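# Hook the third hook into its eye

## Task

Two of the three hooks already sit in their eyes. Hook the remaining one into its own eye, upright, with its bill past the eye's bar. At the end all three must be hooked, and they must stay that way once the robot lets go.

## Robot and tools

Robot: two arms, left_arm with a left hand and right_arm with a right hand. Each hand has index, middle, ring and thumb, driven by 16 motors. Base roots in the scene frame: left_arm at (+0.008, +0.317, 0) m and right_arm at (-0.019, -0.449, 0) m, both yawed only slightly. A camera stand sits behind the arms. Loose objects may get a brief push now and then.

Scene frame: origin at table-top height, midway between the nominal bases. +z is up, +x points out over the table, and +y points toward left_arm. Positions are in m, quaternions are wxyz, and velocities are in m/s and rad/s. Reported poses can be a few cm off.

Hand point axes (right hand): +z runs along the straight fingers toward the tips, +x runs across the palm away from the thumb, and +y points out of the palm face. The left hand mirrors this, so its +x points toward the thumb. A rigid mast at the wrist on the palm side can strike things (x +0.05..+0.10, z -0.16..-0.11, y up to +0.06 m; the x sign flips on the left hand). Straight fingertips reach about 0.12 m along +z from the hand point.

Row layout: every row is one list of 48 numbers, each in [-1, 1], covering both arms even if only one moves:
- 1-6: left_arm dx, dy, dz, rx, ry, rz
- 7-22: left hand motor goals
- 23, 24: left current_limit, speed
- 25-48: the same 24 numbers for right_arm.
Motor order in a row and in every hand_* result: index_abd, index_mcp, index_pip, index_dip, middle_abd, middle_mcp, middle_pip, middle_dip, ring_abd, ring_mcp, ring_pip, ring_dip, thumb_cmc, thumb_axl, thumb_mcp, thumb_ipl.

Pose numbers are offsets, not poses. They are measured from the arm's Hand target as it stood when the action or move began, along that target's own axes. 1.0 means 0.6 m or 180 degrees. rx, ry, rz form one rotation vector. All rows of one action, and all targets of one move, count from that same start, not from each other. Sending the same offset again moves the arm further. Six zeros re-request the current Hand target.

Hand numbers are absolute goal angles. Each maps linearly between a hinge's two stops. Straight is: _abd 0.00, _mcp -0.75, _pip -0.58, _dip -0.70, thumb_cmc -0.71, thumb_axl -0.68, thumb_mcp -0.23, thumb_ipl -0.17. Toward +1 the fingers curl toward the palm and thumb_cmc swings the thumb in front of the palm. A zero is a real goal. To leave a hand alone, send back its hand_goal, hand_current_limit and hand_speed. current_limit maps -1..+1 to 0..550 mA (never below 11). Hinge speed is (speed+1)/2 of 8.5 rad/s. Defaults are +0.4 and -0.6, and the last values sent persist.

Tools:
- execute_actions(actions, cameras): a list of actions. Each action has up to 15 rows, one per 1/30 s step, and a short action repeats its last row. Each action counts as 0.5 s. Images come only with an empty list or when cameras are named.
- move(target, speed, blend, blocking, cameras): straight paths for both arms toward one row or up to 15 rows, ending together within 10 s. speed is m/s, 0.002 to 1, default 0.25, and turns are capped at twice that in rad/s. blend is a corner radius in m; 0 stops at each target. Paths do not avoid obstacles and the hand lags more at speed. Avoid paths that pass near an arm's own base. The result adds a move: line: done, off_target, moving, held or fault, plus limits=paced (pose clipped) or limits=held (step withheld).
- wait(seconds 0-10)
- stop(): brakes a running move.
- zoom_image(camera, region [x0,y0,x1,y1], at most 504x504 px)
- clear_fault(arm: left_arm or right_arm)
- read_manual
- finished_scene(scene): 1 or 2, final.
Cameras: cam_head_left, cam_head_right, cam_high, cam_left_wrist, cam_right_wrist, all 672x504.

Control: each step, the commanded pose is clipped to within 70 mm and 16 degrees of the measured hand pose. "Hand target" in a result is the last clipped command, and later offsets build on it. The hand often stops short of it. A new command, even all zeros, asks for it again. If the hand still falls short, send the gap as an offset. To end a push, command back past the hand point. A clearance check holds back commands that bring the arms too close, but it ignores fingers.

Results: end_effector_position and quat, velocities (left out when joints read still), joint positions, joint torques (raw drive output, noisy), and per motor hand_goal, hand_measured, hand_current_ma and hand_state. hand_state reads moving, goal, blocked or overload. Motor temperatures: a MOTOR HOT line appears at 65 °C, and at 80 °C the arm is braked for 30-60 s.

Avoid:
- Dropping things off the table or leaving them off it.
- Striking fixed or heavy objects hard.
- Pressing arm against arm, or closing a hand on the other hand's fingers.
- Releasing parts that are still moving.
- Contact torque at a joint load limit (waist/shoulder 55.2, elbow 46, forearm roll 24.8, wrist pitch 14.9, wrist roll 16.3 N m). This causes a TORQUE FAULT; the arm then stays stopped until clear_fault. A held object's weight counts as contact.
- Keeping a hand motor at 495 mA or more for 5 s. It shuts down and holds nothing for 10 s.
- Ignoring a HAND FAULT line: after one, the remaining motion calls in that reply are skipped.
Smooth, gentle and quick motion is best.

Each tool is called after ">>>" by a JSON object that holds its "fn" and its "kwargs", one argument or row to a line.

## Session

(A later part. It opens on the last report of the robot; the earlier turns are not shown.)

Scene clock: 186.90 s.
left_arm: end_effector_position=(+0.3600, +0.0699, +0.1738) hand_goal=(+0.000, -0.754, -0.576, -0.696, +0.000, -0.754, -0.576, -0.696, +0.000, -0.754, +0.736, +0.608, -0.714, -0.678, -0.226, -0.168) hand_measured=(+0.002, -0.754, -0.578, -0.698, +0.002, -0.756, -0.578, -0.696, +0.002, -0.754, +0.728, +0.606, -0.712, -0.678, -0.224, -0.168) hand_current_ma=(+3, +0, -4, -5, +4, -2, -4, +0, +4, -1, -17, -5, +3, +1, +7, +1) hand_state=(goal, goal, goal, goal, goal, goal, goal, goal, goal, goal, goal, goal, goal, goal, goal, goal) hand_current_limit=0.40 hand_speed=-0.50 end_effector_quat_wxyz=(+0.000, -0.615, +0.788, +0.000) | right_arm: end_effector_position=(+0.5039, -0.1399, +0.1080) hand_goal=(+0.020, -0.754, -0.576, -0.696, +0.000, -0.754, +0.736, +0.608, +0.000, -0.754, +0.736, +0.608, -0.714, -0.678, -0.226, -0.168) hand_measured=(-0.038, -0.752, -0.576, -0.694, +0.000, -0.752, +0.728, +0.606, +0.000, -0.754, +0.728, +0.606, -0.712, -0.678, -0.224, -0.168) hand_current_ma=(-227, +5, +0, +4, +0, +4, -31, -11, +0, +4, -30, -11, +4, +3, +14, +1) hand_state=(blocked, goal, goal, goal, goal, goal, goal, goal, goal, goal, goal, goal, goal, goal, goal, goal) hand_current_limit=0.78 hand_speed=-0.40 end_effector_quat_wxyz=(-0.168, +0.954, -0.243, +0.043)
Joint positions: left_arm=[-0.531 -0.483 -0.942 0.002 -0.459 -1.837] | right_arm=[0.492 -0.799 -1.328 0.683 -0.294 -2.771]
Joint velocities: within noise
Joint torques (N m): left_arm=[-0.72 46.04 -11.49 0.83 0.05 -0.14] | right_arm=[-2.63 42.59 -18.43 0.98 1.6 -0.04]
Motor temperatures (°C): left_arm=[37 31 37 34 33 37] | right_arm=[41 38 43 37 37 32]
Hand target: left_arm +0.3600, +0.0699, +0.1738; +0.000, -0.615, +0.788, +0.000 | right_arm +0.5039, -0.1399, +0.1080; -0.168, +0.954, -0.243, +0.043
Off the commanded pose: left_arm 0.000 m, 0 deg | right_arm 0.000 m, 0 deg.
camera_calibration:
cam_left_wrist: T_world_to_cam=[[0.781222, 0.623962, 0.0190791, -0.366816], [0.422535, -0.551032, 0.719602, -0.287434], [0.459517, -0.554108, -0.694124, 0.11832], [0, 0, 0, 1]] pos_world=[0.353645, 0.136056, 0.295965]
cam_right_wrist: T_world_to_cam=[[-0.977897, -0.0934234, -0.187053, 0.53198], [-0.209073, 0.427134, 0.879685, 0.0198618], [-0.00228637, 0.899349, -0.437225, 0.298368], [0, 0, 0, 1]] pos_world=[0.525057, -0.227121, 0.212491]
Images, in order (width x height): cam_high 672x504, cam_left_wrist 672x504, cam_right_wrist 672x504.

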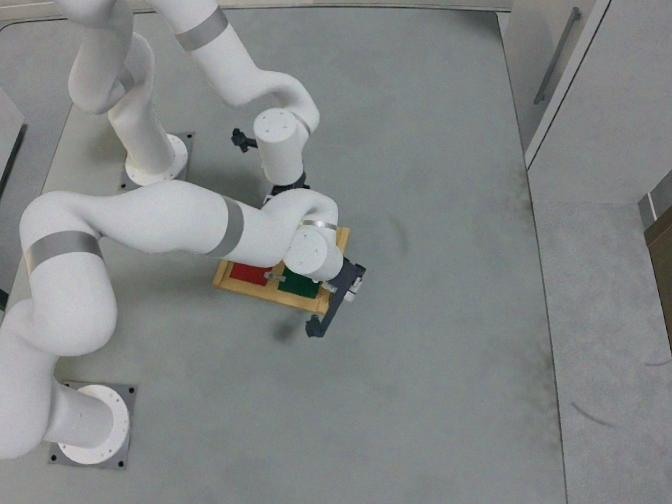

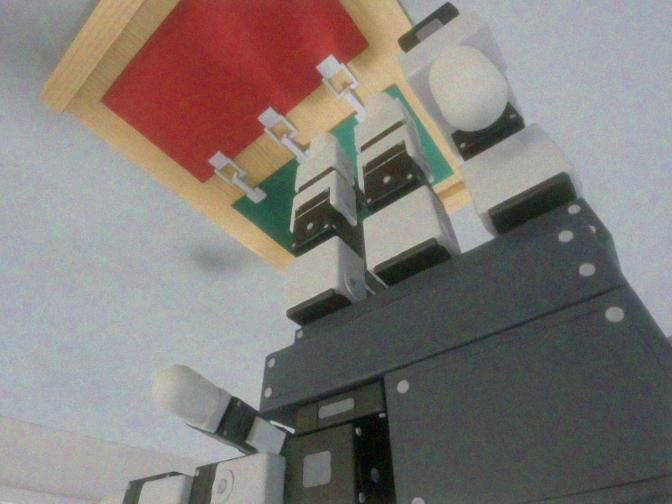

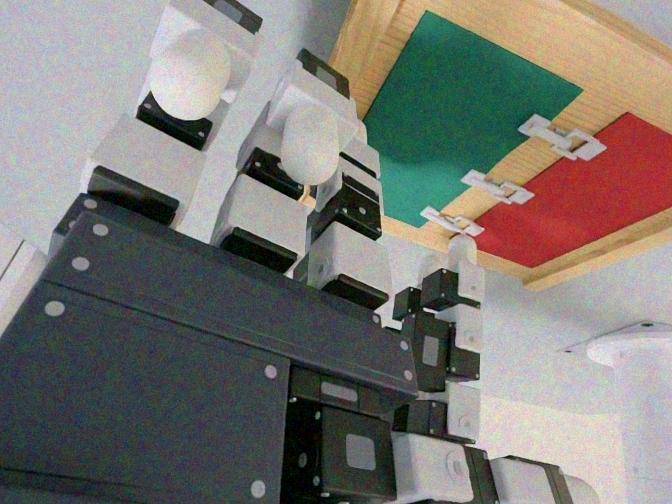

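>>> {"fn": "move", "kwargs": {
  "target": [-0.0085,-0.0133,0.0263,0,0,0,0,-0.754,-0.576,-0.696,0,-0.754,-0.576,-0.696,0,-0.754,0.737,0.609,-0.714,-0.678,-0.226,-0.168,0.4,-0.5,0,0,0,0,0,0,0.02,-0.754,-0.576,-0.696,0,-0.754,0.737,0.609,0,-0.754,0.737,0.609,-0.714,-0.678,-0.226,-0.168,0.78,-0.4],
  "speed": 0.03,
  "cameras": ["cam_left_wrist", "cam_right_wrist"]
}}

>>> {"fn": "zoom_image", "kwargs": {
  "camera": "cam_right_wrist",
  "region": [390, 170, 510, 290]
}}

>>> {"fn": "zoom_image", "kwargs": {
  "camera": "cam_left_wrist",
  "region": [290, 40, 430, 180]
}}

Scene clock: 194.27 s.
left_arm: end_effector_position=(+0.3690, +0.0729, +0.1580) hand_goal=(+0.000, -0.754, -0.576, -0.696, +0.000, -0.754, -0.576, -0.696, +0.000, -0.754, +0.736, +0.608, -0.714, -0.678, -0.226, -0.168) hand_measured=(+0.002, -0.754, -0.578, -0.698, +0.002, -0.756, -0.578, -0.696, +0.002, -0.754, +0.728, +0.606, -0.712, -0.678, -0.224, -0.168) hand_current_ma=(+3, +0, -4, -5, +4, -2, -4, +0, +4, -1, -17, -5, +3, +1, +7, +1) hand_state=(goal, goal, goal, goal, goal, goal, goal, goal, goal, goal, goal, goal, goal, goal, goal, goal) hand_current_limit=0.40 hand_speed=-0.50 end_effector_quat_wxyz=(+0.000, -0.615, +0.788, +0.000) | right_arm: end_effector_position=(+0.5039, -0.1399, +0.1080) hand_goal=(+0.020, -0.754, -0.576, -0.696, +0.000, -0.754, +0.736, +0.608, +0.000, -0.754, +0.736, +0.608, -0.714, -0.678, -0.226, -0.168) hand_measured=(-0.038, -0.752, -0.576, -0.694, +0.000, -0.752, +0.728, +0.606, +0.000, -0.754, +0.728, +0.606, -0.712, -0.678, -0.224, -0.168) hand_current_ma=(-227, +5, +0, +4, +0, +4, -31, -11, +0, +4, -30, -11, +4, +3, +14, +1) hand_state=(blocked, goal, goal, goal, goal, goal, goal, goal, goal, goal, goal, goal, goal, goal, goal, goal) hand_current_limit=0.78 hand_speed=-0.40 end_effector_quat_wxyz=(-0.168, +0.954, -0.243, +0.043)
Joint positions: left_arm=[-0.518 -0.525 -0.959 0.002 -0.434 -1.824] | right_arm=[0.492 -0.799 -1.328 0.683 -0.294 -2.771]
Joint torques (N m): left_arm=[1.11 37.1 -13.09 -0.58 0.15 0.22] | right_arm=[-0.79 43.67 -19.54 1.22 1.68 -0.27]
Hand target: left_arm +0.3690, +0.0729, +0.1580; +0.000, -0.615, +0.788, +0.000 | right_arm +0.5039, -0.1399, +0.1080; -0.168, +0.954, -0.243, +0.043
Off the commanded pose: left_arm 0.000 m, 0 deg | right_arm 0.000 m, 0 deg.
move: done
camera_calibration:
cam_left_wrist: T_world_to_cam=[[0.78125, 0.623928, 0.0190353, -0.375411], [0.42251, -0.551001, 0.719641, -0.27822], [0.459493, -0.554177, -0.694085, 0.104887], [0, 0, 0, 1]] pos_world=[0.362646, 0.139056, 0.280165]
cam_right_wrist: T_world_to_cam=[[-0.977897, -0.0934234, -0.187053, 0.53198], [-0.209073, 0.427134, 0.879685, 0.0198618], [-0.00228637, 0.899349, -0.437225, 0.298368], [0, 0, 0, 1]] pos_world=[0.525057, -0.227121, 0.212491]
Images, in order (width x height): cam_left_wrist 672x504, cam_right_wrist 672x504.

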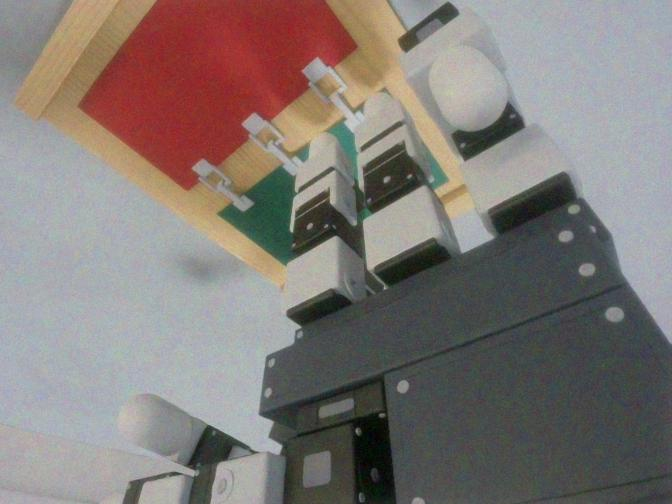

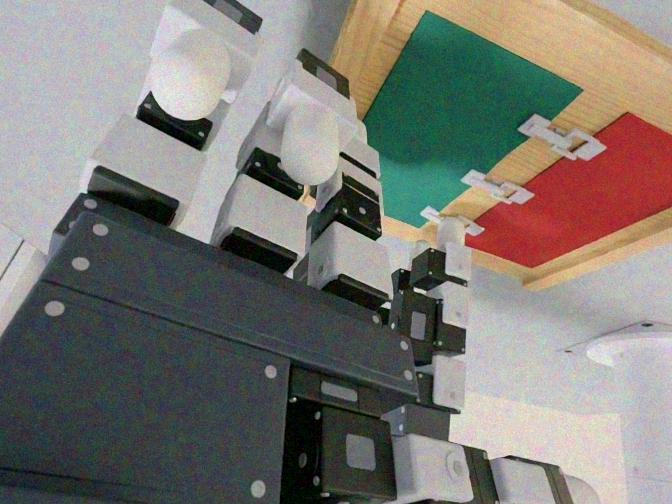

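Scaled by 4.200.

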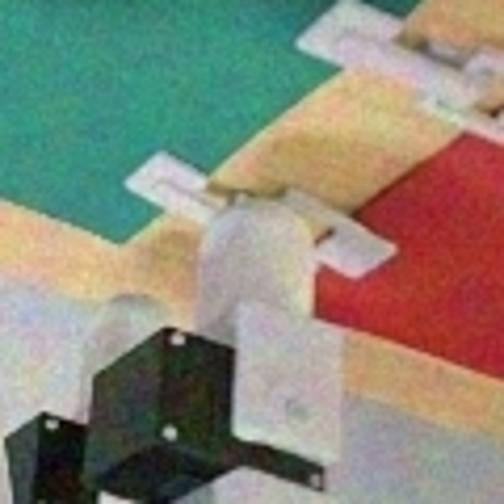

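Scaled by 3.600.

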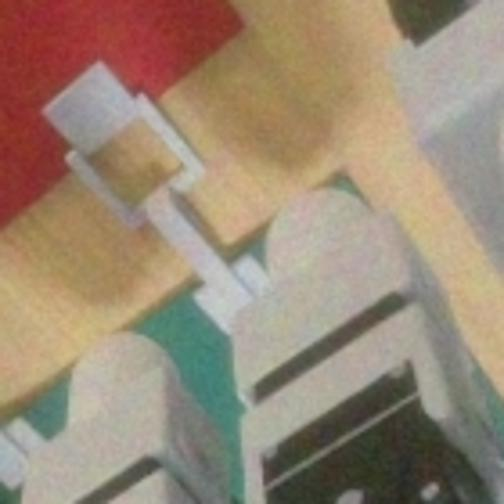

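>>> {"fn": "move", "kwargs": {
  "target": [
    [0,0,-0.0667,0,0,0,0,-0.754,-0.576,-0.696,0,-0.754,-0.576,-0.696,0,-0.754,0.737,0.609,-0.714,-0.678,-0.226,-0.168,0.4,-0.5,0,0,0,0,0,0,-0.03,-0.754,-0.576,-0.696,0,-0.754,0.737,0.609,0,-0.754,0.737,0.609,-0.714,-0.678,-0.226,-0.168,0.78,-0.4],
    [-0.1267,-0.1023,-0.0667,0,0,0.5,0,-0.754,-0.576,-0.696,0,-0.754,-0.576,-0.696,0,-0.754,0.737,0.609,-0.714,-0.678,-0.226,-0.168,0.4,-0.5,0,0,0,0,0,0,-0.03,-0.754,-0.576,-0.696,0,-0.754,0.737,0.609,0,-0.754,0.737,0.609,-0.714,-0.678,-0.226,-0.168,0.78,-0.4],
    [-0.1267,-0.1023,-0.0283,0,0,0.5,-0.16,-0.754,-0.576,-0.696,0.16,-0.754,-0.576,-0.696,0,-0.754,0.737,0.609,-0.714,-0.678,-0.226,-0.168,0.4,-0.5,0,0,0,0,0,0,-0.03,-0.754,-0.576,-0.696,0,-0.754,0.737,0.609,0,-0.754,0.737,0.609,-0.714,-0.678,-0.226,-0.168,0.78,-0.4]
  ],
  "speed": [0.08,0.2,0.08],
  "blend": [0.01,0.01,0],
  "cameras": ["cam_left_wrist", "cam_right_wrist", "cam_high"]
}}

Scene clock: 211.27 s.
left_arm: end_effector_position=(+0.4470, +0.1317, +0.1751) hand_goal=(-0.160, -0.754, -0.576, -0.696, +0.160, -0.754, -0.576, -0.696, +0.000, -0.754, +0.736, +0.608, -0.714, -0.678, -0.226, -0.168) hand_measured=(-0.154, -0.754, -0.578, -0.698, +0.156, -0.756, -0.578, -0.696, +0.002, -0.754, +0.728, +0.606, -0.712, -0.678, -0.224, -0.168) hand_current_ma=(+9, +0, -4, -5, -7, -2, -4, +0, +4, -1, -16, -5, +3, +1, +7, +1) hand_state=(goal, goal, goal, goal, goal, goal, goal, goal, goal, goal, goal, goal, goal, goal, goal, goal) hand_current_limit=0.40 hand_speed=-0.50 end_effector_quat_wxyz=(+0.000, +0.122, +0.993, +0.000) | right_arm: end_effector_position=(+0.5039, -0.1399, +0.1080) hand_goal=(-0.030, -0.754, -0.576, -0.696, +0.000, -0.754, +0.736, +0.608, +0.000, -0.754, +0.736, +0.608, -0.714, -0.678, -0.226, -0.168) hand_measured=(-0.048, -0.752, -0.576, -0.694, +0.000, -0.752, +0.728, +0.606, +0.000, -0.754, +0.728, +0.606, -0.712, -0.678, -0.224, -0.168) hand_current_ma=(-65, +7, +0, +4, +0, +4, -31, -11, +0, +4, -30, -11, +4, +3, +14, +1) hand_state=(goal, goal, goal, goal, goal, goal, goal, goal, goal, goal, goal, goal, goal, goal, goal, goal) hand_current_limit=0.78 hand_speed=-0.40 end_effector_quat_wxyz=(-0.168, +0.954, -0.243, +0.043)
Joint positions: left_arm=[-0.577 -0.508 -0.985 0.002 -0.477 -0.312] | right_arm=[0.492 -0.799 -1.328 0.683 -0.294 -2.771]
Joint torques (N m): left_arm=[0.93 38.72 -13.8 -0.31 0.04 0.01] | right_arm=[-0.19 44.32 -18.43 0.94 -0.15 -0.33]
Hand target: left_arm +0.4470, +0.1317, +0.1751; +0.000, +0.122, +0.993, +0.000 | right_arm +0.5039, -0.1399, +0.1080; -0.168, +0.954, -0.243, +0.043
Off the commanded pose: left_arm 0.000 m, 0 deg | right_arm 0.000 m, 0 deg.
move: done; blend cut to 0 m at target 1
camera_calibration:
cam_left_wrist: T_world_to_cam=[[0.623959, -0.78125, 0.0179967, -0.217687], [-0.550939, -0.423451, 0.719135, 0.127403], [-0.554203, -0.458626, -0.694637, 0.554196], [0, 0, 0, 1]] pos_world=[0.513156, 0.13805, 0.297263]
cam_right_wrist: T_world_to_cam=[[-0.977897, -0.0934234, -0.187053, 0.53198], [-0.209073, 0.427134, 0.879685, 0.0198618], [-0.00228637, 0.899349, -0.437225, 0.298368], [0, 0, 0, 1]] pos_world=[0.525057, -0.227121, 0.212491]
Images, in order (width x height): cam_high 672x504, cam_left_wrist 672x504, cam_right_wrist 672x504.

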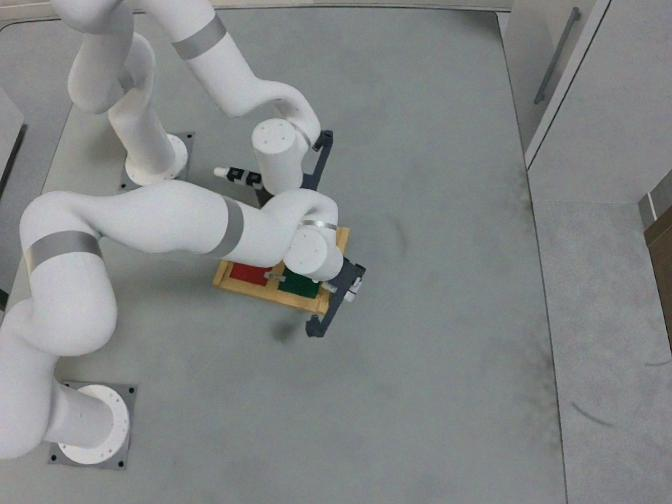

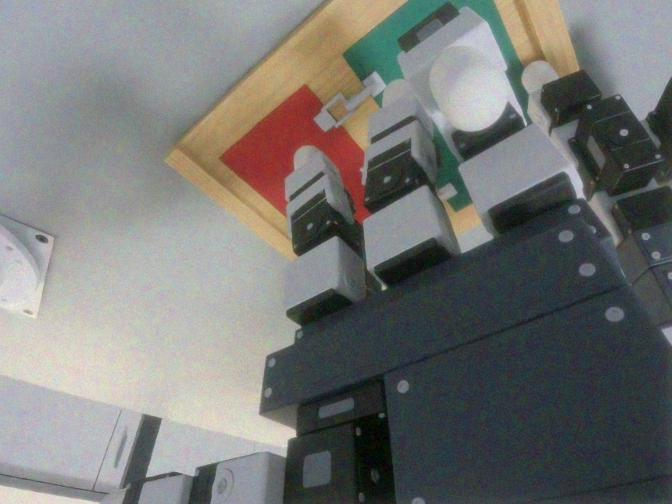

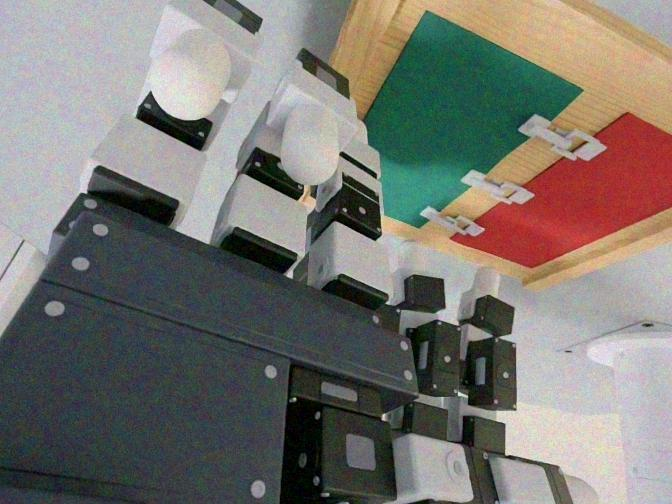

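>>> {"fn": "zoom_image", "kwargs": {
  "camera": "cam_right_wrist",
  "region": [390, 180, 510, 300]
}}

>>> {"fn": "zoom_image", "kwargs": {
  "camera": "cam_left_wrist",
  "region": [280, 50, 440, 210]
}}

Scaled by 4.200.

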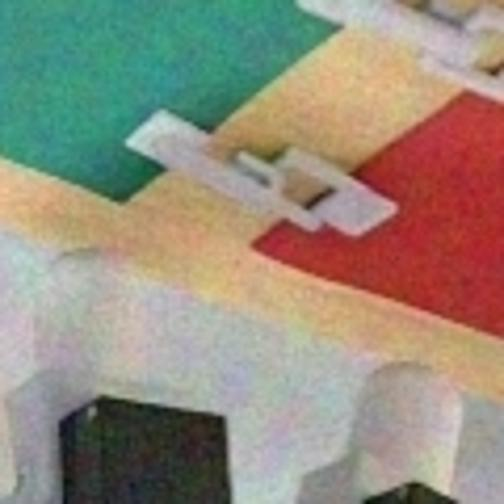

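Scaled by 3.150.

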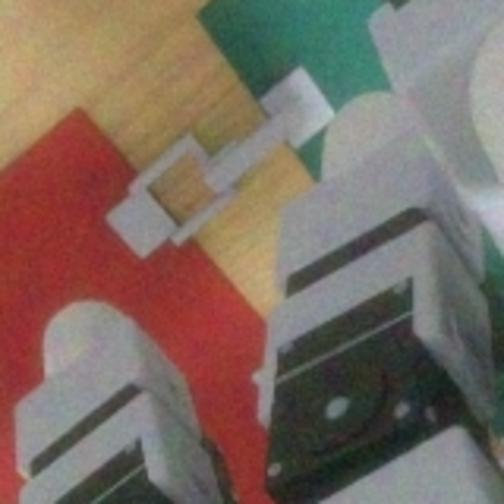

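>>> {"fn": "move", "kwargs": {
  "target": [-0.0016,0.0004,0.0467,0,0,0,-0.18,-0.754,-0.576,-0.696,0.18,-0.754,-0.576,-0.696,0,-0.754,0.737,0.609,-0.714,-0.678,-0.226,-0.168,0.6,-0.5,0,0,0,0,0,0,-0.03,-0.754,-0.576,-0.696,0,-0.754,0.737,0.609,0,-0.754,0.737,0.609,-0.714,-0.678,-0.226,-0.168,0.78,-0.4],
  "speed": 0.04,
  "cameras": ["cam_left_wrist", "cam_right_wrist"]
}}

>>> {"fn": "zoom_image", "kwargs": {
  "camera": "cam_right_wrist",
  "region": [390, 180, 510, 300]
}}

>>> {"fn": "zoom_image", "kwargs": {
  "camera": "cam_left_wrist",
  "region": [280, 70, 420, 210]
}}

Scene clock: 214.57 s.
left_arm: end_effector_position=(+0.4480, +0.1318, +0.1471) hand_goal=(-0.180, -0.754, -0.576, -0.696, +0.180, -0.754, -0.576, -0.696, +0.000, -0.754, +0.736, +0.608, -0.714, -0.678, -0.226, -0.168) hand_measured=(-0.174, -0.754, -0.578, -0.698, +0.176, -0.756, -0.578, -0.696, +0.002, -0.754, +0.728, +0.606, -0.712, -0.678, -0.224, -0.168) hand_current_ma=(+10, +0, -4, -5, -7, -2, -4, +0, +4, -1, -16, -5, +3, +1, +7, +1) hand_state=(goal, goal, goal, goal, goal, goal, goal, goal, goal, goal, goal, goal, goal, goal, goal, goal) hand_current_limit=0.60 hand_speed=-0.50 end_effector_quat_wxyz=(+0.000, +0.122, +0.993, +0.000) | right_arm: end_effector_position=(+0.5039, -0.1399, +0.1080) hand_goal=(-0.030, -0.754, -0.576, -0.696, +0.000, -0.754, +0.736, +0.608, +0.000, -0.754, +0.736, +0.608, -0.714, -0.678, -0.226, -0.168) hand_measured=(-0.048, -0.752, -0.576, -0.694, +0.000, -0.752, +0.728, +0.606, +0.000, -0.754, +0.728, +0.606, -0.712, -0.678, -0.224, -0.168) hand_current_ma=(-65, +7, +0, +4, +0, +4, -31, -11, +0, +4, -30, -11, +4, +3, +14, +1) hand_state=(goal, goal, goal, goal, goal, goal, goal, goal, goal, goal, goal, goal, goal, goal, goal, goal) hand_current_limit=0.78 hand_speed=-0.40 end_effector_quat_wxyz=(-0.168, +0.954, -0.243, +0.043)
Joint positions: left_arm=[-0.576 -0.562 -0.985 0.002 -0.423 -0.311] | right_arm=[0.492 -0.799 -1.328 0.683 -0.294 -2.771]
Joint torques (N m): left_arm=[1.16 39.57 -13.37 0.62 0.06 0.24] | right_arm=[-1.31 45.09 -19.21 0.87 -0.17 -0.23]
Hand target: left_arm +0.4480, +0.1318, +0.1471; +0.000, +0.122, +0.993, +0.000 | right_arm +0.5039, -0.1399, +0.1080; -0.168, +0.954, -0.243, +0.043
Off the commanded pose: left_arm 0.000 m, 0 deg | right_arm 0.000 m, 0 deg.
move: done
camera_calibration:
cam_left_wrist: T_world_to_cam=[[0.624002, -0.781214, 0.0180522, -0.217849], [-0.550916, -0.423431, 0.719165, 0.148067], [-0.554178, -0.458705, -0.694605, 0.53529], [0, 0, 0, 1]] pos_world=[0.514156, 0.13805, 0.269263]
cam_right_wrist: T_world_to_cam=[[-0.977897, -0.0934234, -0.187053, 0.53198], [-0.209073, 0.427134, 0.879685, 0.0198618], [-0.00228637, 0.899349, -0.437225, 0.298368], [0, 0, 0, 1]] pos_world=[0.525057, -0.227121, 0.212491]
Images, in order (width x height): cam_left_wrist 672x504, cam_right_wrist 672x504.

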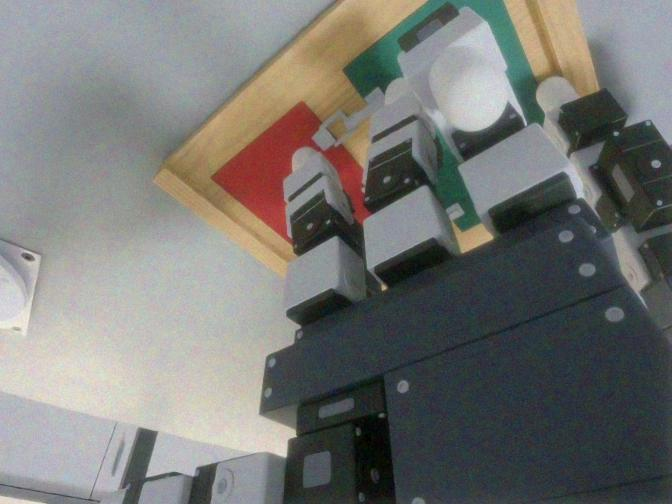

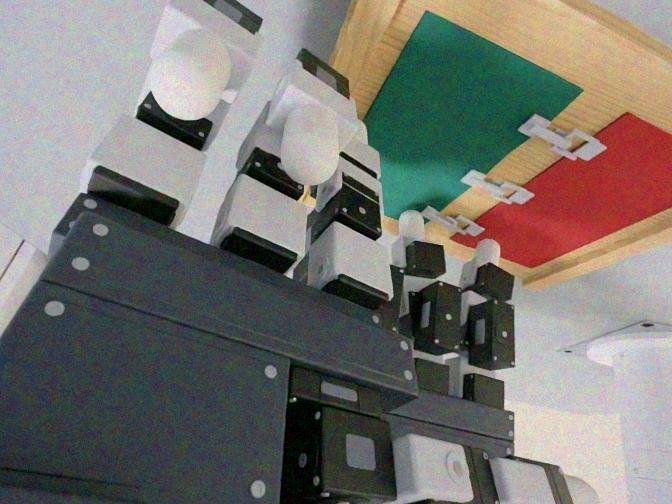

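Scaled by 4.200.

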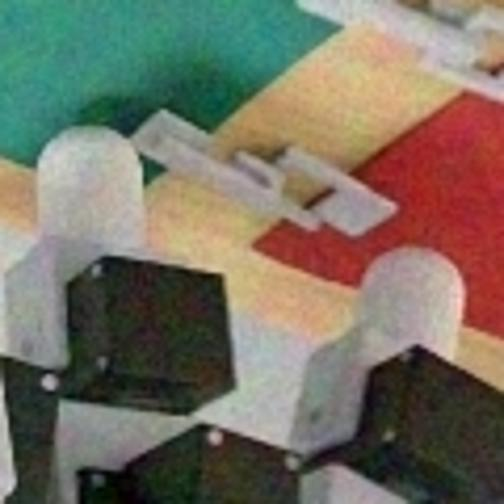

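Scaled by 3.600.

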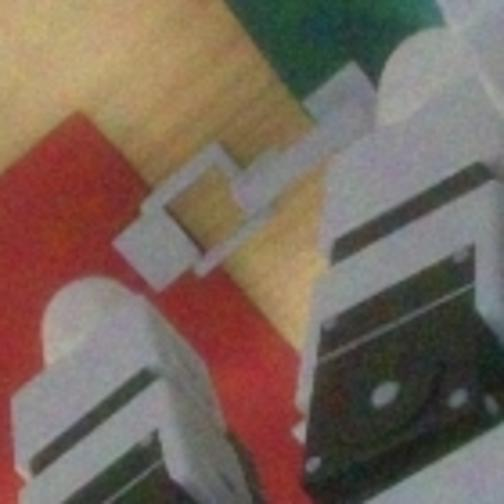

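>>> {"fn": "move", "kwargs": {
  "target": [0,0,0.0115,0,0,0,-0.18,-0.754,-0.576,-0.696,0.18,-0.754,-0.576,-0.696,0,-0.754,0.737,0.609,-0.714,-0.678,-0.226,-0.168,0.6,-0.5,0,0,0,0,0,0,-0.03,-0.754,-0.576,-0.696,0,-0.754,0.737,0.609,0,-0.754,0.737,0.609,-0.714,-0.678,-0.226,-0.168,0.78,-0.4],
  "speed": 0.02,
  "cameras": ["cam_left_wrist", "cam_right_wrist"]
}}

>>> {"fn": "zoom_image", "kwargs": {
  "camera": "cam_right_wrist",
  "region": [390, 180, 510, 300]
}}

>>> {"fn": "zoom_image", "kwargs": {
  "camera": "cam_left_wrist",
  "region": [280, 70, 420, 210]
}}

Scene clock: 217.57 s.
left_arm: end_effector_position=(+0.4480, +0.1318, +0.1402) hand_goal=(-0.180, -0.754, -0.576, -0.696, +0.180, -0.754, -0.576, -0.696, +0.000, -0.754, +0.736, +0.608, -0.714, -0.678, -0.226, -0.168) hand_measured=(-0.174, -0.754, -0.578, -0.698, +0.176, -0.756, -0.578, -0.696, +0.002, -0.754, +0.728, +0.606, -0.712, -0.678, -0.224, -0.168) hand_current_ma=(+9, +0, -4, -5, -7, -2, -4, +0, +4, -1, -16, -5, +3, +1, +7, +1) hand_state=(goal, goal, goal, goal, goal, goal, goal, goal, goal, goal, goal, goal, goal, goal, goal, goal) hand_current_limit=0.60 hand_speed=-0.50 end_effector_quat_wxyz=(+0.000, +0.122, +0.993, +0.000) | right_arm: end_effector_position=(+0.5039, -0.1399, +0.1080) hand_goal=(-0.030, -0.754, -0.576, -0.696, +0.000, -0.754, +0.736, +0.608, +0.000, -0.754, +0.736, +0.608, -0.714, -0.678, -0.226, -0.168) hand_measured=(-0.048, -0.752, -0.576, -0.694, +0.000, -0.752, +0.728, +0.606, +0.000, -0.754, +0.728, +0.606, -0.712, -0.678, -0.224, -0.168) hand_current_ma=(-65, +7, +0, +4, +0, +4, -31, -11, +0, +4, -30, -11, +4, +3, +14, +1) hand_state=(goal, goal, goal, goal, goal, goal, goal, goal, goal, goal, goal, goal, goal, goal, goal, goal) hand_current_limit=0.78 hand_speed=-0.40 end_effector_quat_wxyz=(-0.168, +0.954, -0.243, +0.043)
Joint positions: left_arm=[-0.576 -0.576 -0.985 0.002 -0.409 -0.311] | right_arm=[0.492 -0.799 -1.328 0.683 -0.294 -2.771]
Joint torques (N m): left_arm=[0.59 39.33 -12.31 0.52 0.07 -0.18] | right_arm=[-0.57 44.51 -19.51 0.93 -0.09 -0.32]
Hand target: left_arm +0.4480, +0.1318, +0.1402; +0.000, +0.122, +0.993, +0.000 | right_arm +0.5039, -0.1399, +0.1080; -0.168, +0.954, -0.243, +0.043
Off the commanded pose: left_arm 0.000 m, 0 deg | right_arm 0.000 m, 0 deg.
move: done
camera_calibration:
cam_left_wrist: T_world_to_cam=[[0.623959, -0.78125, 0.0179967, -0.217683], [-0.550939, -0.423451, 0.719135, 0.153051], [-0.554203, -0.458626, -0.694637, 0.530507], [0, 0, 0, 1]] pos_world=[0.514156, 0.13805, 0.262363]
cam_right_wrist: T_world_to_cam=[[-0.977897, -0.0934234, -0.187053, 0.53198], [-0.209073, 0.427134, 0.879685, 0.0198618], [-0.00228637, 0.899349, -0.437225, 0.298368], [0, 0, 0, 1]] pos_world=[0.525057, -0.227121, 0.212491]
Images, in order (width x height): cam_left_wrist 672x504, cam_right_wrist 672x504.

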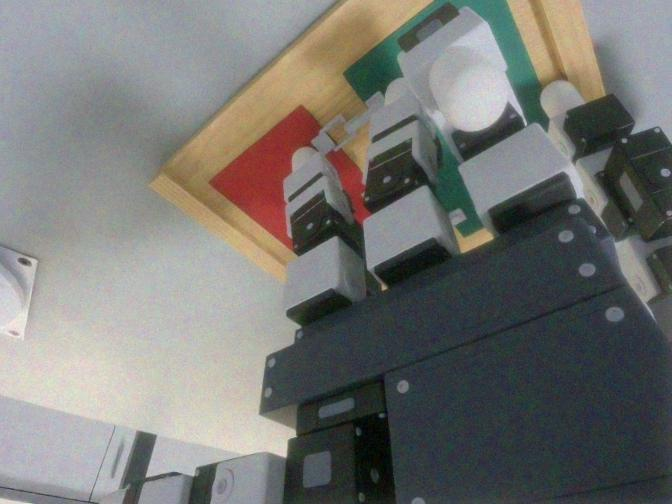

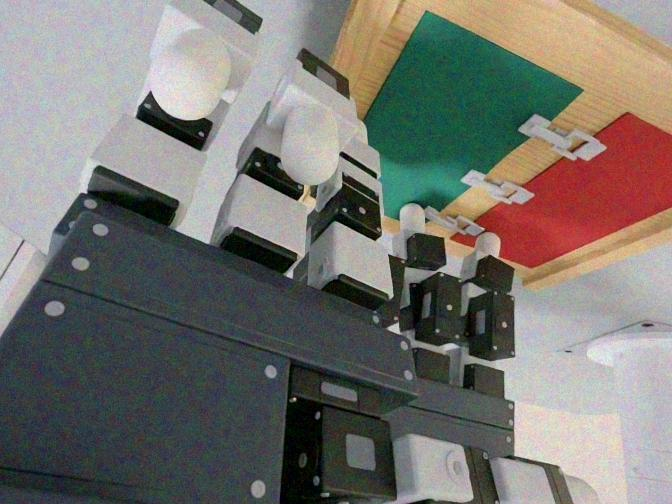

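Scaled by 4.200.

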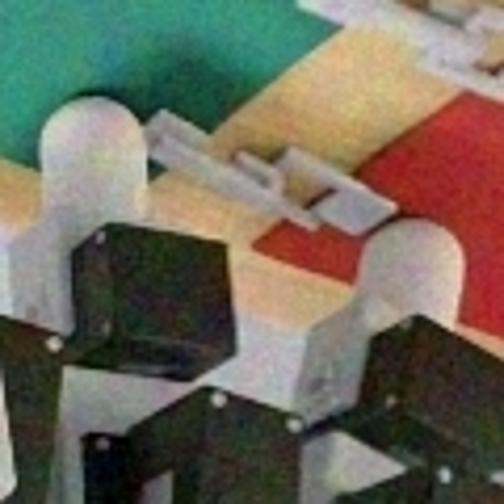

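Scaled by 3.600.

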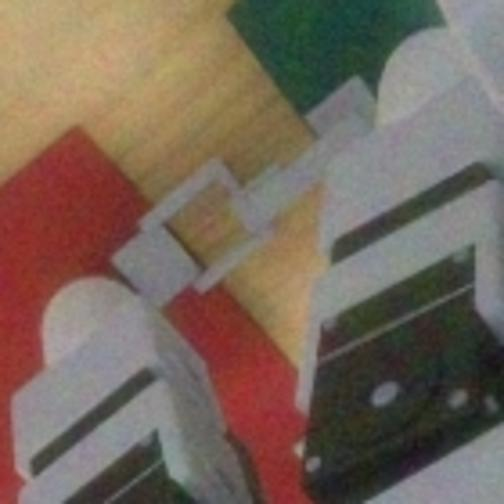

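>>> {"fn": "move", "kwargs": {
  "target": [0,0,0.0005,0,0,0,-0.12,-0.754,-0.576,-0.696,0.12,-0.754,-0.576,-0.696,0,-0.754,0.737,0.609,-0.714,-0.678,-0.226,-0.168,0.75,-0.8,0,0,0,0,0,0,-0.03,-0.754,-0.576,-0.696,0,-0.754,0.737,0.609,0,-0.754,0.737,0.609,-0.714,-0.678,-0.226,-0.168,0.78,-0.4],
  "speed": 0.02,
  "cameras": ["cam_left_wrist", "cam_right_wrist"]
}}

>>> {"fn": "zoom_image", "kwargs": {
  "camera": "cam_right_wrist",
  "region": [390, 180, 510, 300]
}}

>>> {"fn": "zoom_image", "kwargs": {
  "camera": "cam_left_wrist",
  "region": [280, 70, 420, 210]
}}

Scene clock: 220.03 s.
left_arm: end_effector_position=(+0.4480, +0.1318, +0.1399) hand_goal=(-0.120, -0.754, -0.576, -0.696, +0.120, -0.754, -0.576, -0.696, +0.000, -0.754, +0.736, +0.608, -0.714, -0.678, -0.226, -0.168) hand_measured=(-0.162, -0.754, -0.578, -0.698, +0.146, -0.756, -0.578, -0.696, +0.002, -0.754, +0.728, +0.606, -0.712, -0.678, -0.224, -0.168) hand_current_ma=(-116, +0, -4, -5, +64, -2, -4, +0, +4, -1, -16, -5, +3, +1, +7, +1) hand_state=(blocked, goal, goal, goal, blocked, goal, goal, goal, goal, goal, goal, goal, goal, goal, goal, goal) hand_current_limit=0.75 hand_speed=-0.80 end_effector_quat_wxyz=(+0.000, +0.122, +0.993, +0.000) | right_arm: end_effector_position=(+0.5039, -0.1399, +0.1080) hand_goal=(-0.030, -0.754, -0.576, -0.696, +0.000, -0.754, +0.736, +0.608, +0.000, -0.754, +0.736, +0.608, -0.714, -0.678, -0.226, -0.168) hand_measured=(-0.048, -0.752, -0.576, -0.694, +0.000, -0.752, +0.728, +0.606, +0.000, -0.754, +0.728, +0.606, -0.712, -0.678, -0.224, -0.168) hand_current_ma=(-65, +7, +0, +4, +0, +4, -31, -11, +0, +4, -30, -11, +4, +3, +14, +1) hand_state=(goal, goal, goal, goal, goal, goal, goal, goal, goal, goal, goal, goal, goal, goal, goal, goal) hand_current_limit=0.78 hand_speed=-0.40 end_effector_quat_wxyz=(-0.168, +0.954, -0.243, +0.043)
Joint positions: left_arm=[-0.576 -0.576 -0.985 0.002 -0.409 -0.311] | right_arm=[0.492 -0.799 -1.328 0.683 -0.294 -2.771]
Joint torques (N m): left_arm=[1.71 35.36 -11.06 0.72 0.23 -0.09] | right_arm=[-0.59 44.32 -19.16 0.57 -0.18 -0.05]
Hand target: left_arm +0.4480, +0.1318, +0.1399; +0.000, +0.122, +0.993, +0.000 | right_arm +0.5039, -0.1399, +0.1080; -0.168, +0.954, -0.243, +0.043
Off the commanded pose: left_arm 0.000 m, 0 deg | right_arm 0.000 m, 0 deg.
move: done
camera_calibration:
cam_left_wrist: T_world_to_cam=[[0.624002, -0.781214, 0.0180522, -0.217719], [-0.550916, -0.423431, 0.719165, 0.153245], [-0.554178, -0.458705, -0.694605, 0.530289], [0, 0, 0, 1]] pos_world=[0.514156, 0.13805, 0.262063]
cam_right_wrist: T_world_to_cam=[[-0.977897, -0.0934234, -0.187053, 0.53198], [-0.209073, 0.427134, 0.879685, 0.0198618], [-0.00228637, 0.899349, -0.437225, 0.298368], [0, 0, 0, 1]] pos_world=[0.525057, -0.227121, 0.212491]
Images, in order (width x height): cam_left_wrist 672x504, cam_right_wrist 672x504.

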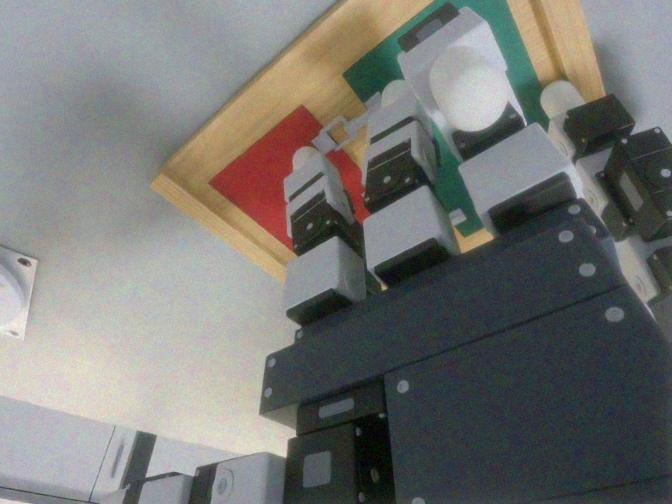

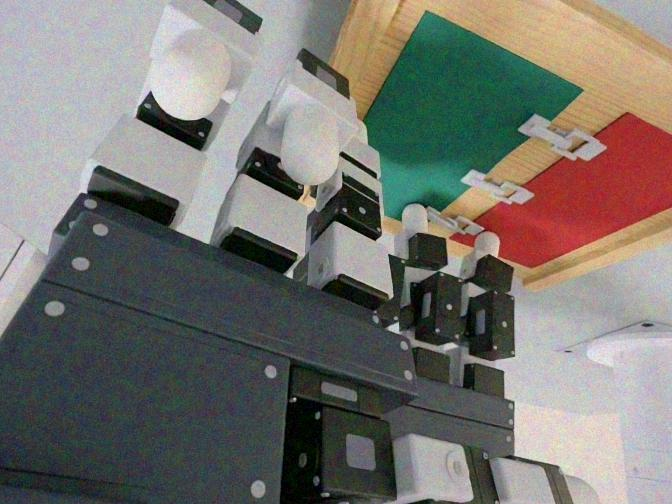

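Scaled by 4.200.

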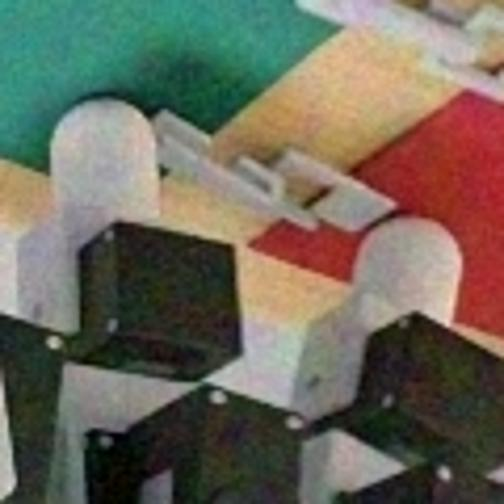

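Scaled by 3.600.

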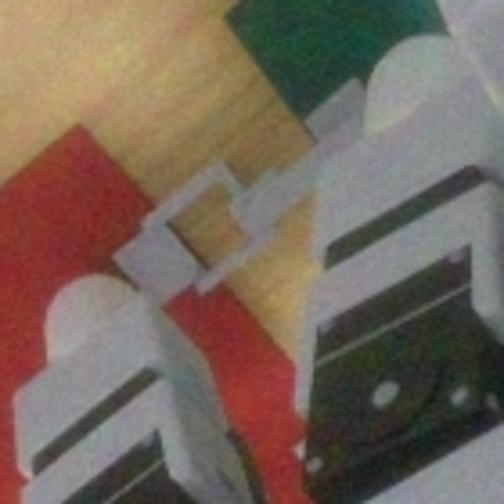

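>>> {"fn": "move", "kwargs": {
  "target": [0,0,0,0,0,0,-0.06,-0.754,-0.576,-0.696,0.06,-0.754,-0.576,-0.696,0,-0.754,0.737,0.609,-0.714,-0.678,-0.226,-0.168,0.75,-0.9,0,0,0,0,0,0,-0.03,-0.754,-0.576,-0.696,0,-0.754,0.737,0.609,0,-0.754,0.737,0.609,-0.714,-0.678,-0.226,-0.168,0.78,-0.4],
  "speed": 0.02,
  "cameras": ["cam_left_wrist", "cam_right_wrist"]
}}

>>> {"fn": "zoom_image", "kwargs": {
  "camera": "cam_right_wrist",
  "region": [390, 180, 510, 300]
}}

>>> {"fn": "zoom_image", "kwargs": {
  "camera": "cam_left_wrist",
  "region": [280, 70, 420, 210]
}}

Scene clock: 221.23 s.
left_arm: end_effector_position=(+0.4480, +0.1318, +0.1399) hand_goal=(-0.060, -0.754, -0.576, -0.696, +0.060, -0.754, -0.576, -0.696, +0.000, -0.754, +0.736, +0.608, -0.714, -0.678, -0.226, -0.168) hand_measured=(-0.160, -0.754, -0.578, -0.698, +0.142, -0.756, -0.578, -0.696, +0.002, -0.754, +0.728, +0.606, -0.712, -0.678, -0.224, -0.168) hand_current_ma=(-330, +0, -4, -5, +259, -2, -4, +0, +4, -1, -16, -5, +3, +1, +7, +1) hand_state=(blocked, goal, goal, goal, blocked, goal, goal, goal, goal, goal, goal, goal, goal, goal, goal, goal) hand_current_limit=0.75 hand_speed=-0.90 end_effector_quat_wxyz=(+0.000, +0.122, +0.993, +0.000) | right_arm: end_effector_position=(+0.5039, -0.1399, +0.1080) hand_goal=(-0.030, -0.754, -0.576, -0.696, +0.000, -0.754, +0.736, +0.608, +0.000, -0.754, +0.736, +0.608, -0.714, -0.678, -0.226, -0.168) hand_measured=(-0.048, -0.752, -0.576, -0.694, +0.000, -0.752, +0.728, +0.606, +0.000, -0.754, +0.728, +0.606, -0.712, -0.678, -0.224, -0.168) hand_current_ma=(-65, +7, +0, +4, +0, +4, -31, -11, +0, +4, -30, -11, +4, +3, +14, +1) hand_state=(goal, goal, goal, goal, goal, goal, goal, goal, goal, goal, goal, goal, goal, goal, goal, goal) hand_current_limit=0.78 hand_speed=-0.40 end_effector_quat_wxyz=(-0.168, +0.954, -0.243, +0.043)
Joint positions: left_arm=[-0.576 -0.576 -0.985 0.002 -0.409 -0.312] | right_arm=[0.492 -0.799 -1.328 0.683 -0.294 -2.771]
Joint torques (N m): left_arm=[1.79 34.71 -9.67 0.68 0.06 -0.07] | right_arm=[-0.09 44.55 -19.54 0.97 -0.2 -0.04]
Hand target: left_arm +0.4480, +0.1318, +0.1399; +0.000, +0.122, +0.993, +0.000 | right_arm +0.5039, -0.1399, +0.1080; -0.168, +0.954, -0.243, +0.043
Off the commanded pose: left_arm 0.000 m, 0 deg | right_arm 0.000 m, 0 deg.
move: done
camera_calibration:
cam_left_wrist: T_world_to_cam=[[0.624002, -0.781214, 0.0180522, -0.217719], [-0.550916, -0.423431, 0.719165, 0.153245], [-0.554178, -0.458705, -0.694605, 0.530289], [0, 0, 0, 1]] pos_world=[0.514156, 0.13805, 0.262063]
cam_right_wrist: T_world_to_cam=[[-0.977897, -0.0934234, -0.187053, 0.53198], [-0.209073, 0.427134, 0.879685, 0.0198618], [-0.00228637, 0.899349, -0.437225, 0.298368], [0, 0, 0, 1]] pos_world=[0.525057, -0.227121, 0.212491]
Images, in order (width x height): cam_left_wrist 672x504, cam_right_wrist 672x504.

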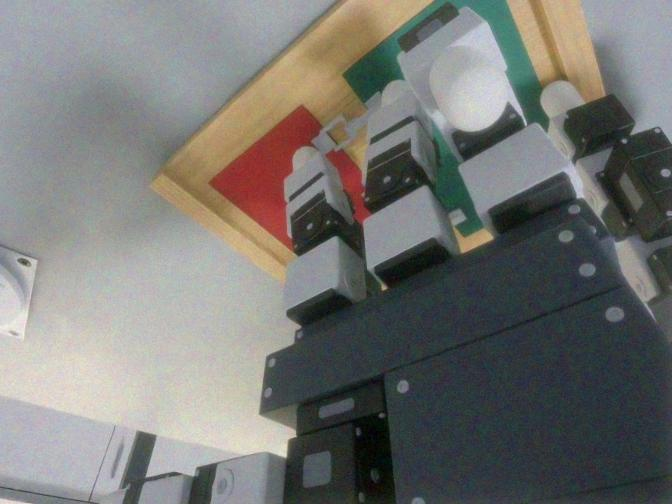

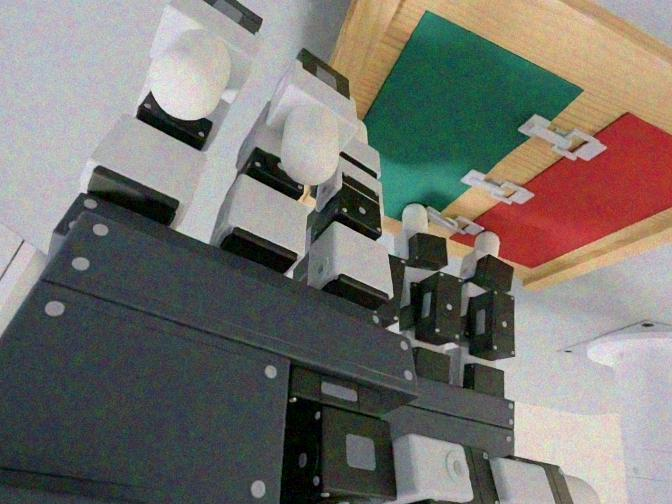

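Scaled by 4.200.

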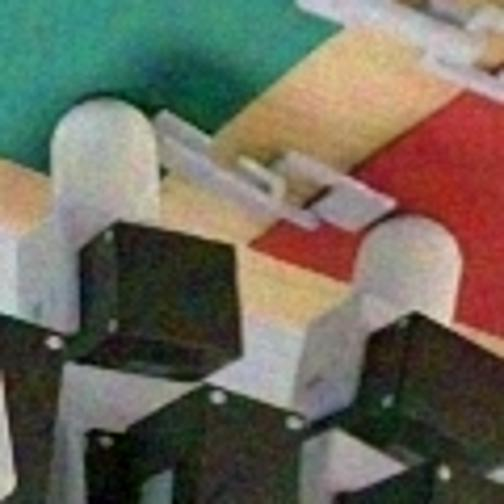

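Scaled by 3.600.

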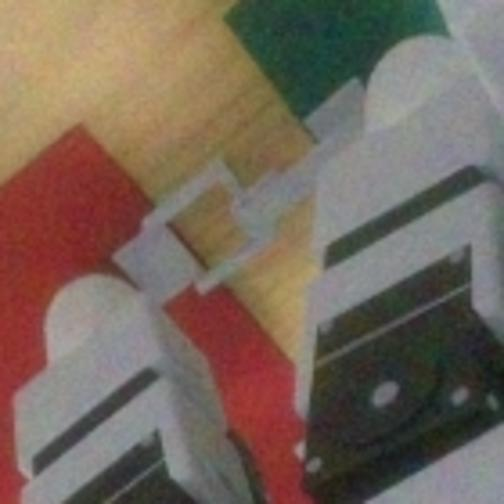

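>>> {"fn": "move", "kwargs": {
  "target": [0,0,-0.0008,0,0,0,-0.06,-0.754,-0.576,-0.696,0.06,-0.754,-0.576,-0.696,0,-0.754,0.737,0.609,-0.714,-0.678,-0.226,-0.168,0.75,-0.9,0,0,0,0,0,0,-0.03,-0.754,-0.576,-0.696,0,-0.754,0.737,0.609,0,-0.754,0.737,0.609,-0.714,-0.678,-0.226,-0.168,0.78,-0.4],
  "speed": 0.02,
  "cameras": []
}}

Scene clock: 222.50 s.
left_arm: end_effector_position=(+0.4480, +0.1318, +0.1403) hand_goal=(-0.060, -0.754, -0.576, -0.696, +0.060, -0.754, -0.576, -0.696, +0.000, -0.754, +0.736, +0.608, -0.714, -0.678, -0.226, -0.168) hand_measured=(-0.146, -0.754, -0.578, -0.698, +0.128, -0.756, -0.578, -0.696, +0.002, -0.754, +0.728, +0.606, -0.712, -0.678, -0.224, -0.168) hand_current_ma=(-275, +0, -4, -5, +202, -2, -4, +0, +4, -1, -16, -5, +3, +1, +7, +1) hand_state=(blocked, goal, goal, goal, blocked, goal, goal, goal, goal, goal, goal, goal, goal, goal, goal, goal) hand_current_limit=0.75 hand_speed=-0.90 end_effector_quat_wxyz=(+0.000, +0.122, +0.993, +0.000) | right_arm: end_effector_position=(+0.5039, -0.1399, +0.1080) hand_goal=(-0.030, -0.754, -0.576, -0.696, +0.000, -0.754, +0.736, +0.608, +0.000, -0.754, +0.736, +0.608, -0.714, -0.678, -0.226, -0.168) hand_measured=(-0.048, -0.752, -0.576, -0.694, +0.000, -0.752, +0.728, +0.606, +0.000, -0.754, +0.728, +0.606, -0.712, -0.678, -0.224, -0.168) hand_current_ma=(-65, +7, +0, +4, +0, +4, -31, -11, +0, +4, -30, -11, +4, +3, +14, +1) hand_state=(goal, goal, goal, goal, goal, goal, goal, goal, goal, goal, goal, goal, goal, goal, goal, goal) hand_current_limit=0.78 hand_speed=-0.40 end_effector_quat_wxyz=(-0.168, +0.954, -0.243, +0.043)
Joint positions: left_arm=[-0.576 -0.575 -0.985 0.002 -0.41 -0.312] | right_arm=[0.492 -0.799 -1.328 0.683 -0.294 -2.771]
Joint torques (N m): left_arm=[0.44 46.33 -10.58 0.61 -0.42 -0.1] | right_arm=[0.77 45.41 -20.07 1.2 -0.04 -0.22]
Hand target: left_arm +0.4480, +0.1318, +0.1403; +0.000, +0.122, +0.993, +0.000 | right_arm +0.5039, -0.1399, +0.1080; -0.168, +0.954, -0.243, +0.043
Off the commanded pose: left_arm 0.000 m, 0 deg | right_arm 0.000 m, 0 deg.
move: done
No camera images: "cameras" was empty.

>>> {"fn": "move", "kwargs": {
  "target": [0,0,-0.0008,0,0,0,-0.06,-0.754,-0.576,-0.696,0.06,-0.754,-0.576,-0.696,0,-0.754,0.737,0.609,-0.714,-0.678,-0.226,-0.168,0.75,-0.9,0,0,0,0,0,0,-0.03,-0.754,-0.576,-0.696,0,-0.754,0.737,0.609,0,-0.754,0.737,0.609,-0.714,-0.678,-0.226,-0.168,0.78,-0.4],
  "speed": 0.02,
  "cameras": ["cam_left_wrist", "cam_right_wrist"]
}}

>>> {"fn": "zoom_image", "kwargs": {
  "camera": "cam_right_wrist",
  "region": [390, 180, 510, 300]
}}

>>> {"fn": "zoom_image", "kwargs": {
  "camera": "cam_left_wrist",
  "region": [280, 70, 420, 210]
}}

Scene clock: 224.20 s.
left_arm: end_effector_position=(+0.4480, +0.1318, +0.1408) hand_goal=(-0.060, -0.754, -0.576, -0.696, +0.060, -0.754, -0.576, -0.696, +0.000, -0.754, +0.736, +0.608, -0.714, -0.678, -0.226, -0.168) hand_measured=(-0.118, -0.754, -0.578, -0.698, +0.102, -0.756, -0.578, -0.696, +0.002, -0.754, +0.728, +0.606, -0.712, -0.678, -0.224, -0.168) hand_current_ma=(-167, +0, -4, -5, +116, -2, -4, +0, +4, -1, -16, -5, +3, +1, +7, +1) hand_state=(blocked, goal, goal, goal, blocked, goal, goal, goal, goal, goal, goal, goal, goal, goal, goal, goal) hand_current_limit=0.75 hand_speed=-0.90 end_effector_quat_wxyz=(+0.000, +0.122, +0.993, +0.000) | right_arm: end_effector_position=(+0.5039, -0.1399, +0.1080) hand_goal=(-0.030, -0.754, -0.576, -0.696, +0.000, -0.754, +0.736, +0.608, +0.000, -0.754, +0.736, +0.608, -0.714, -0.678, -0.226, -0.168) hand_measured=(-0.048, -0.752, -0.576, -0.694, +0.000, -0.752, +0.728, +0.606, +0.000, -0.754, +0.728, +0.606, -0.712, -0.678, -0.224, -0.168) hand_current_ma=(-65, +7, +0, +4, +0, +4, -31, -11, +0, +4, -30, -11, +4, +3, +14, +1) hand_state=(goal, goal, goal, goal, goal, goal, goal, goal, goal, goal, goal, goal, goal, goal, goal, goal) hand_current_limit=0.78 hand_speed=-0.40 end_effector_quat_wxyz=(-0.168, +0.954, -0.243, +0.043)
Joint positions: left_arm=[-0.576 -0.574 -0.985 0.002 -0.411 -0.312] | right_arm=[0.492 -0.799 -1.328 0.683 -0.294 -2.771]
Joint torques (N m): left_arm=[0.67 47.19 -11.4 -0.6 -0.51 0.09] | right_arm=[-1.25 45.29 -19.45 0.77 -0.18 0.04]
Hand target: left_arm +0.4480, +0.1318, +0.1408; +0.000, +0.122, +0.993, +0.000 | right_arm +0.5039, -0.1399, +0.1080; -0.168, +0.954, -0.243, +0.043
Off the commanded pose: left_arm 0.000 m, 0 deg | right_arm 0.000 m, 0 deg.
move: done
camera_calibration:
cam_left_wrist: T_world_to_cam=[[0.624003, -0.781216, 0.0179409, -0.217706], [-0.550891, -0.423513, 0.719136, 0.152603], [-0.554202, -0.458626, -0.694638, 0.530924], [0, 0, 0, 1]] pos_world=[0.514156, 0.138049, 0.262963]
cam_right_wrist: T_world_to_cam=[[-0.977897, -0.0934234, -0.187053, 0.53198], [-0.209073, 0.427134, 0.879685, 0.0198618], [-0.00228637, 0.899349, -0.437225, 0.298368], [0, 0, 0, 1]] pos_world=[0.525057, -0.227121, 0.212491]
Images, in order (width x height): cam_left_wrist 672x504, cam_right_wrist 672x504.

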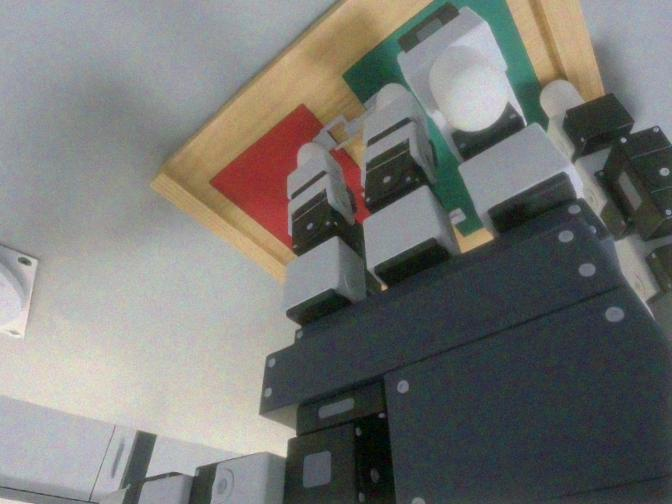

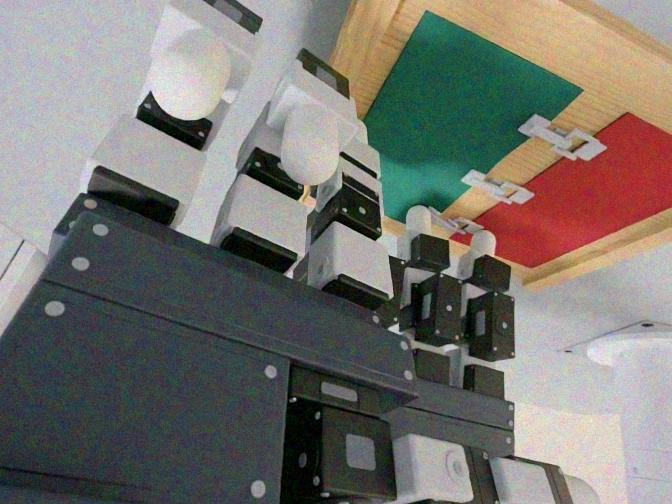

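Scaled by 4.200.

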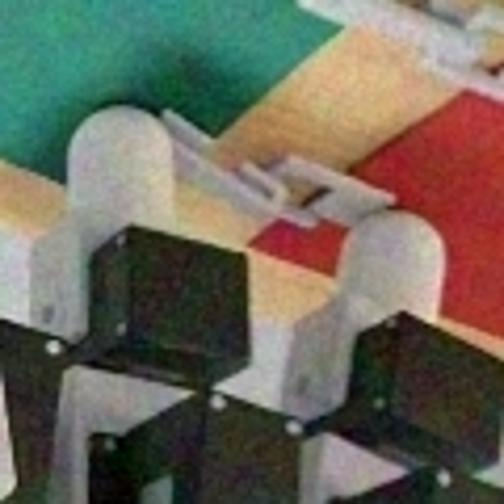

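Scaled by 3.600.

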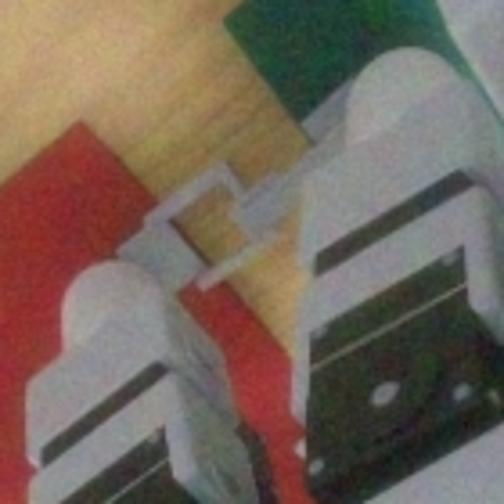

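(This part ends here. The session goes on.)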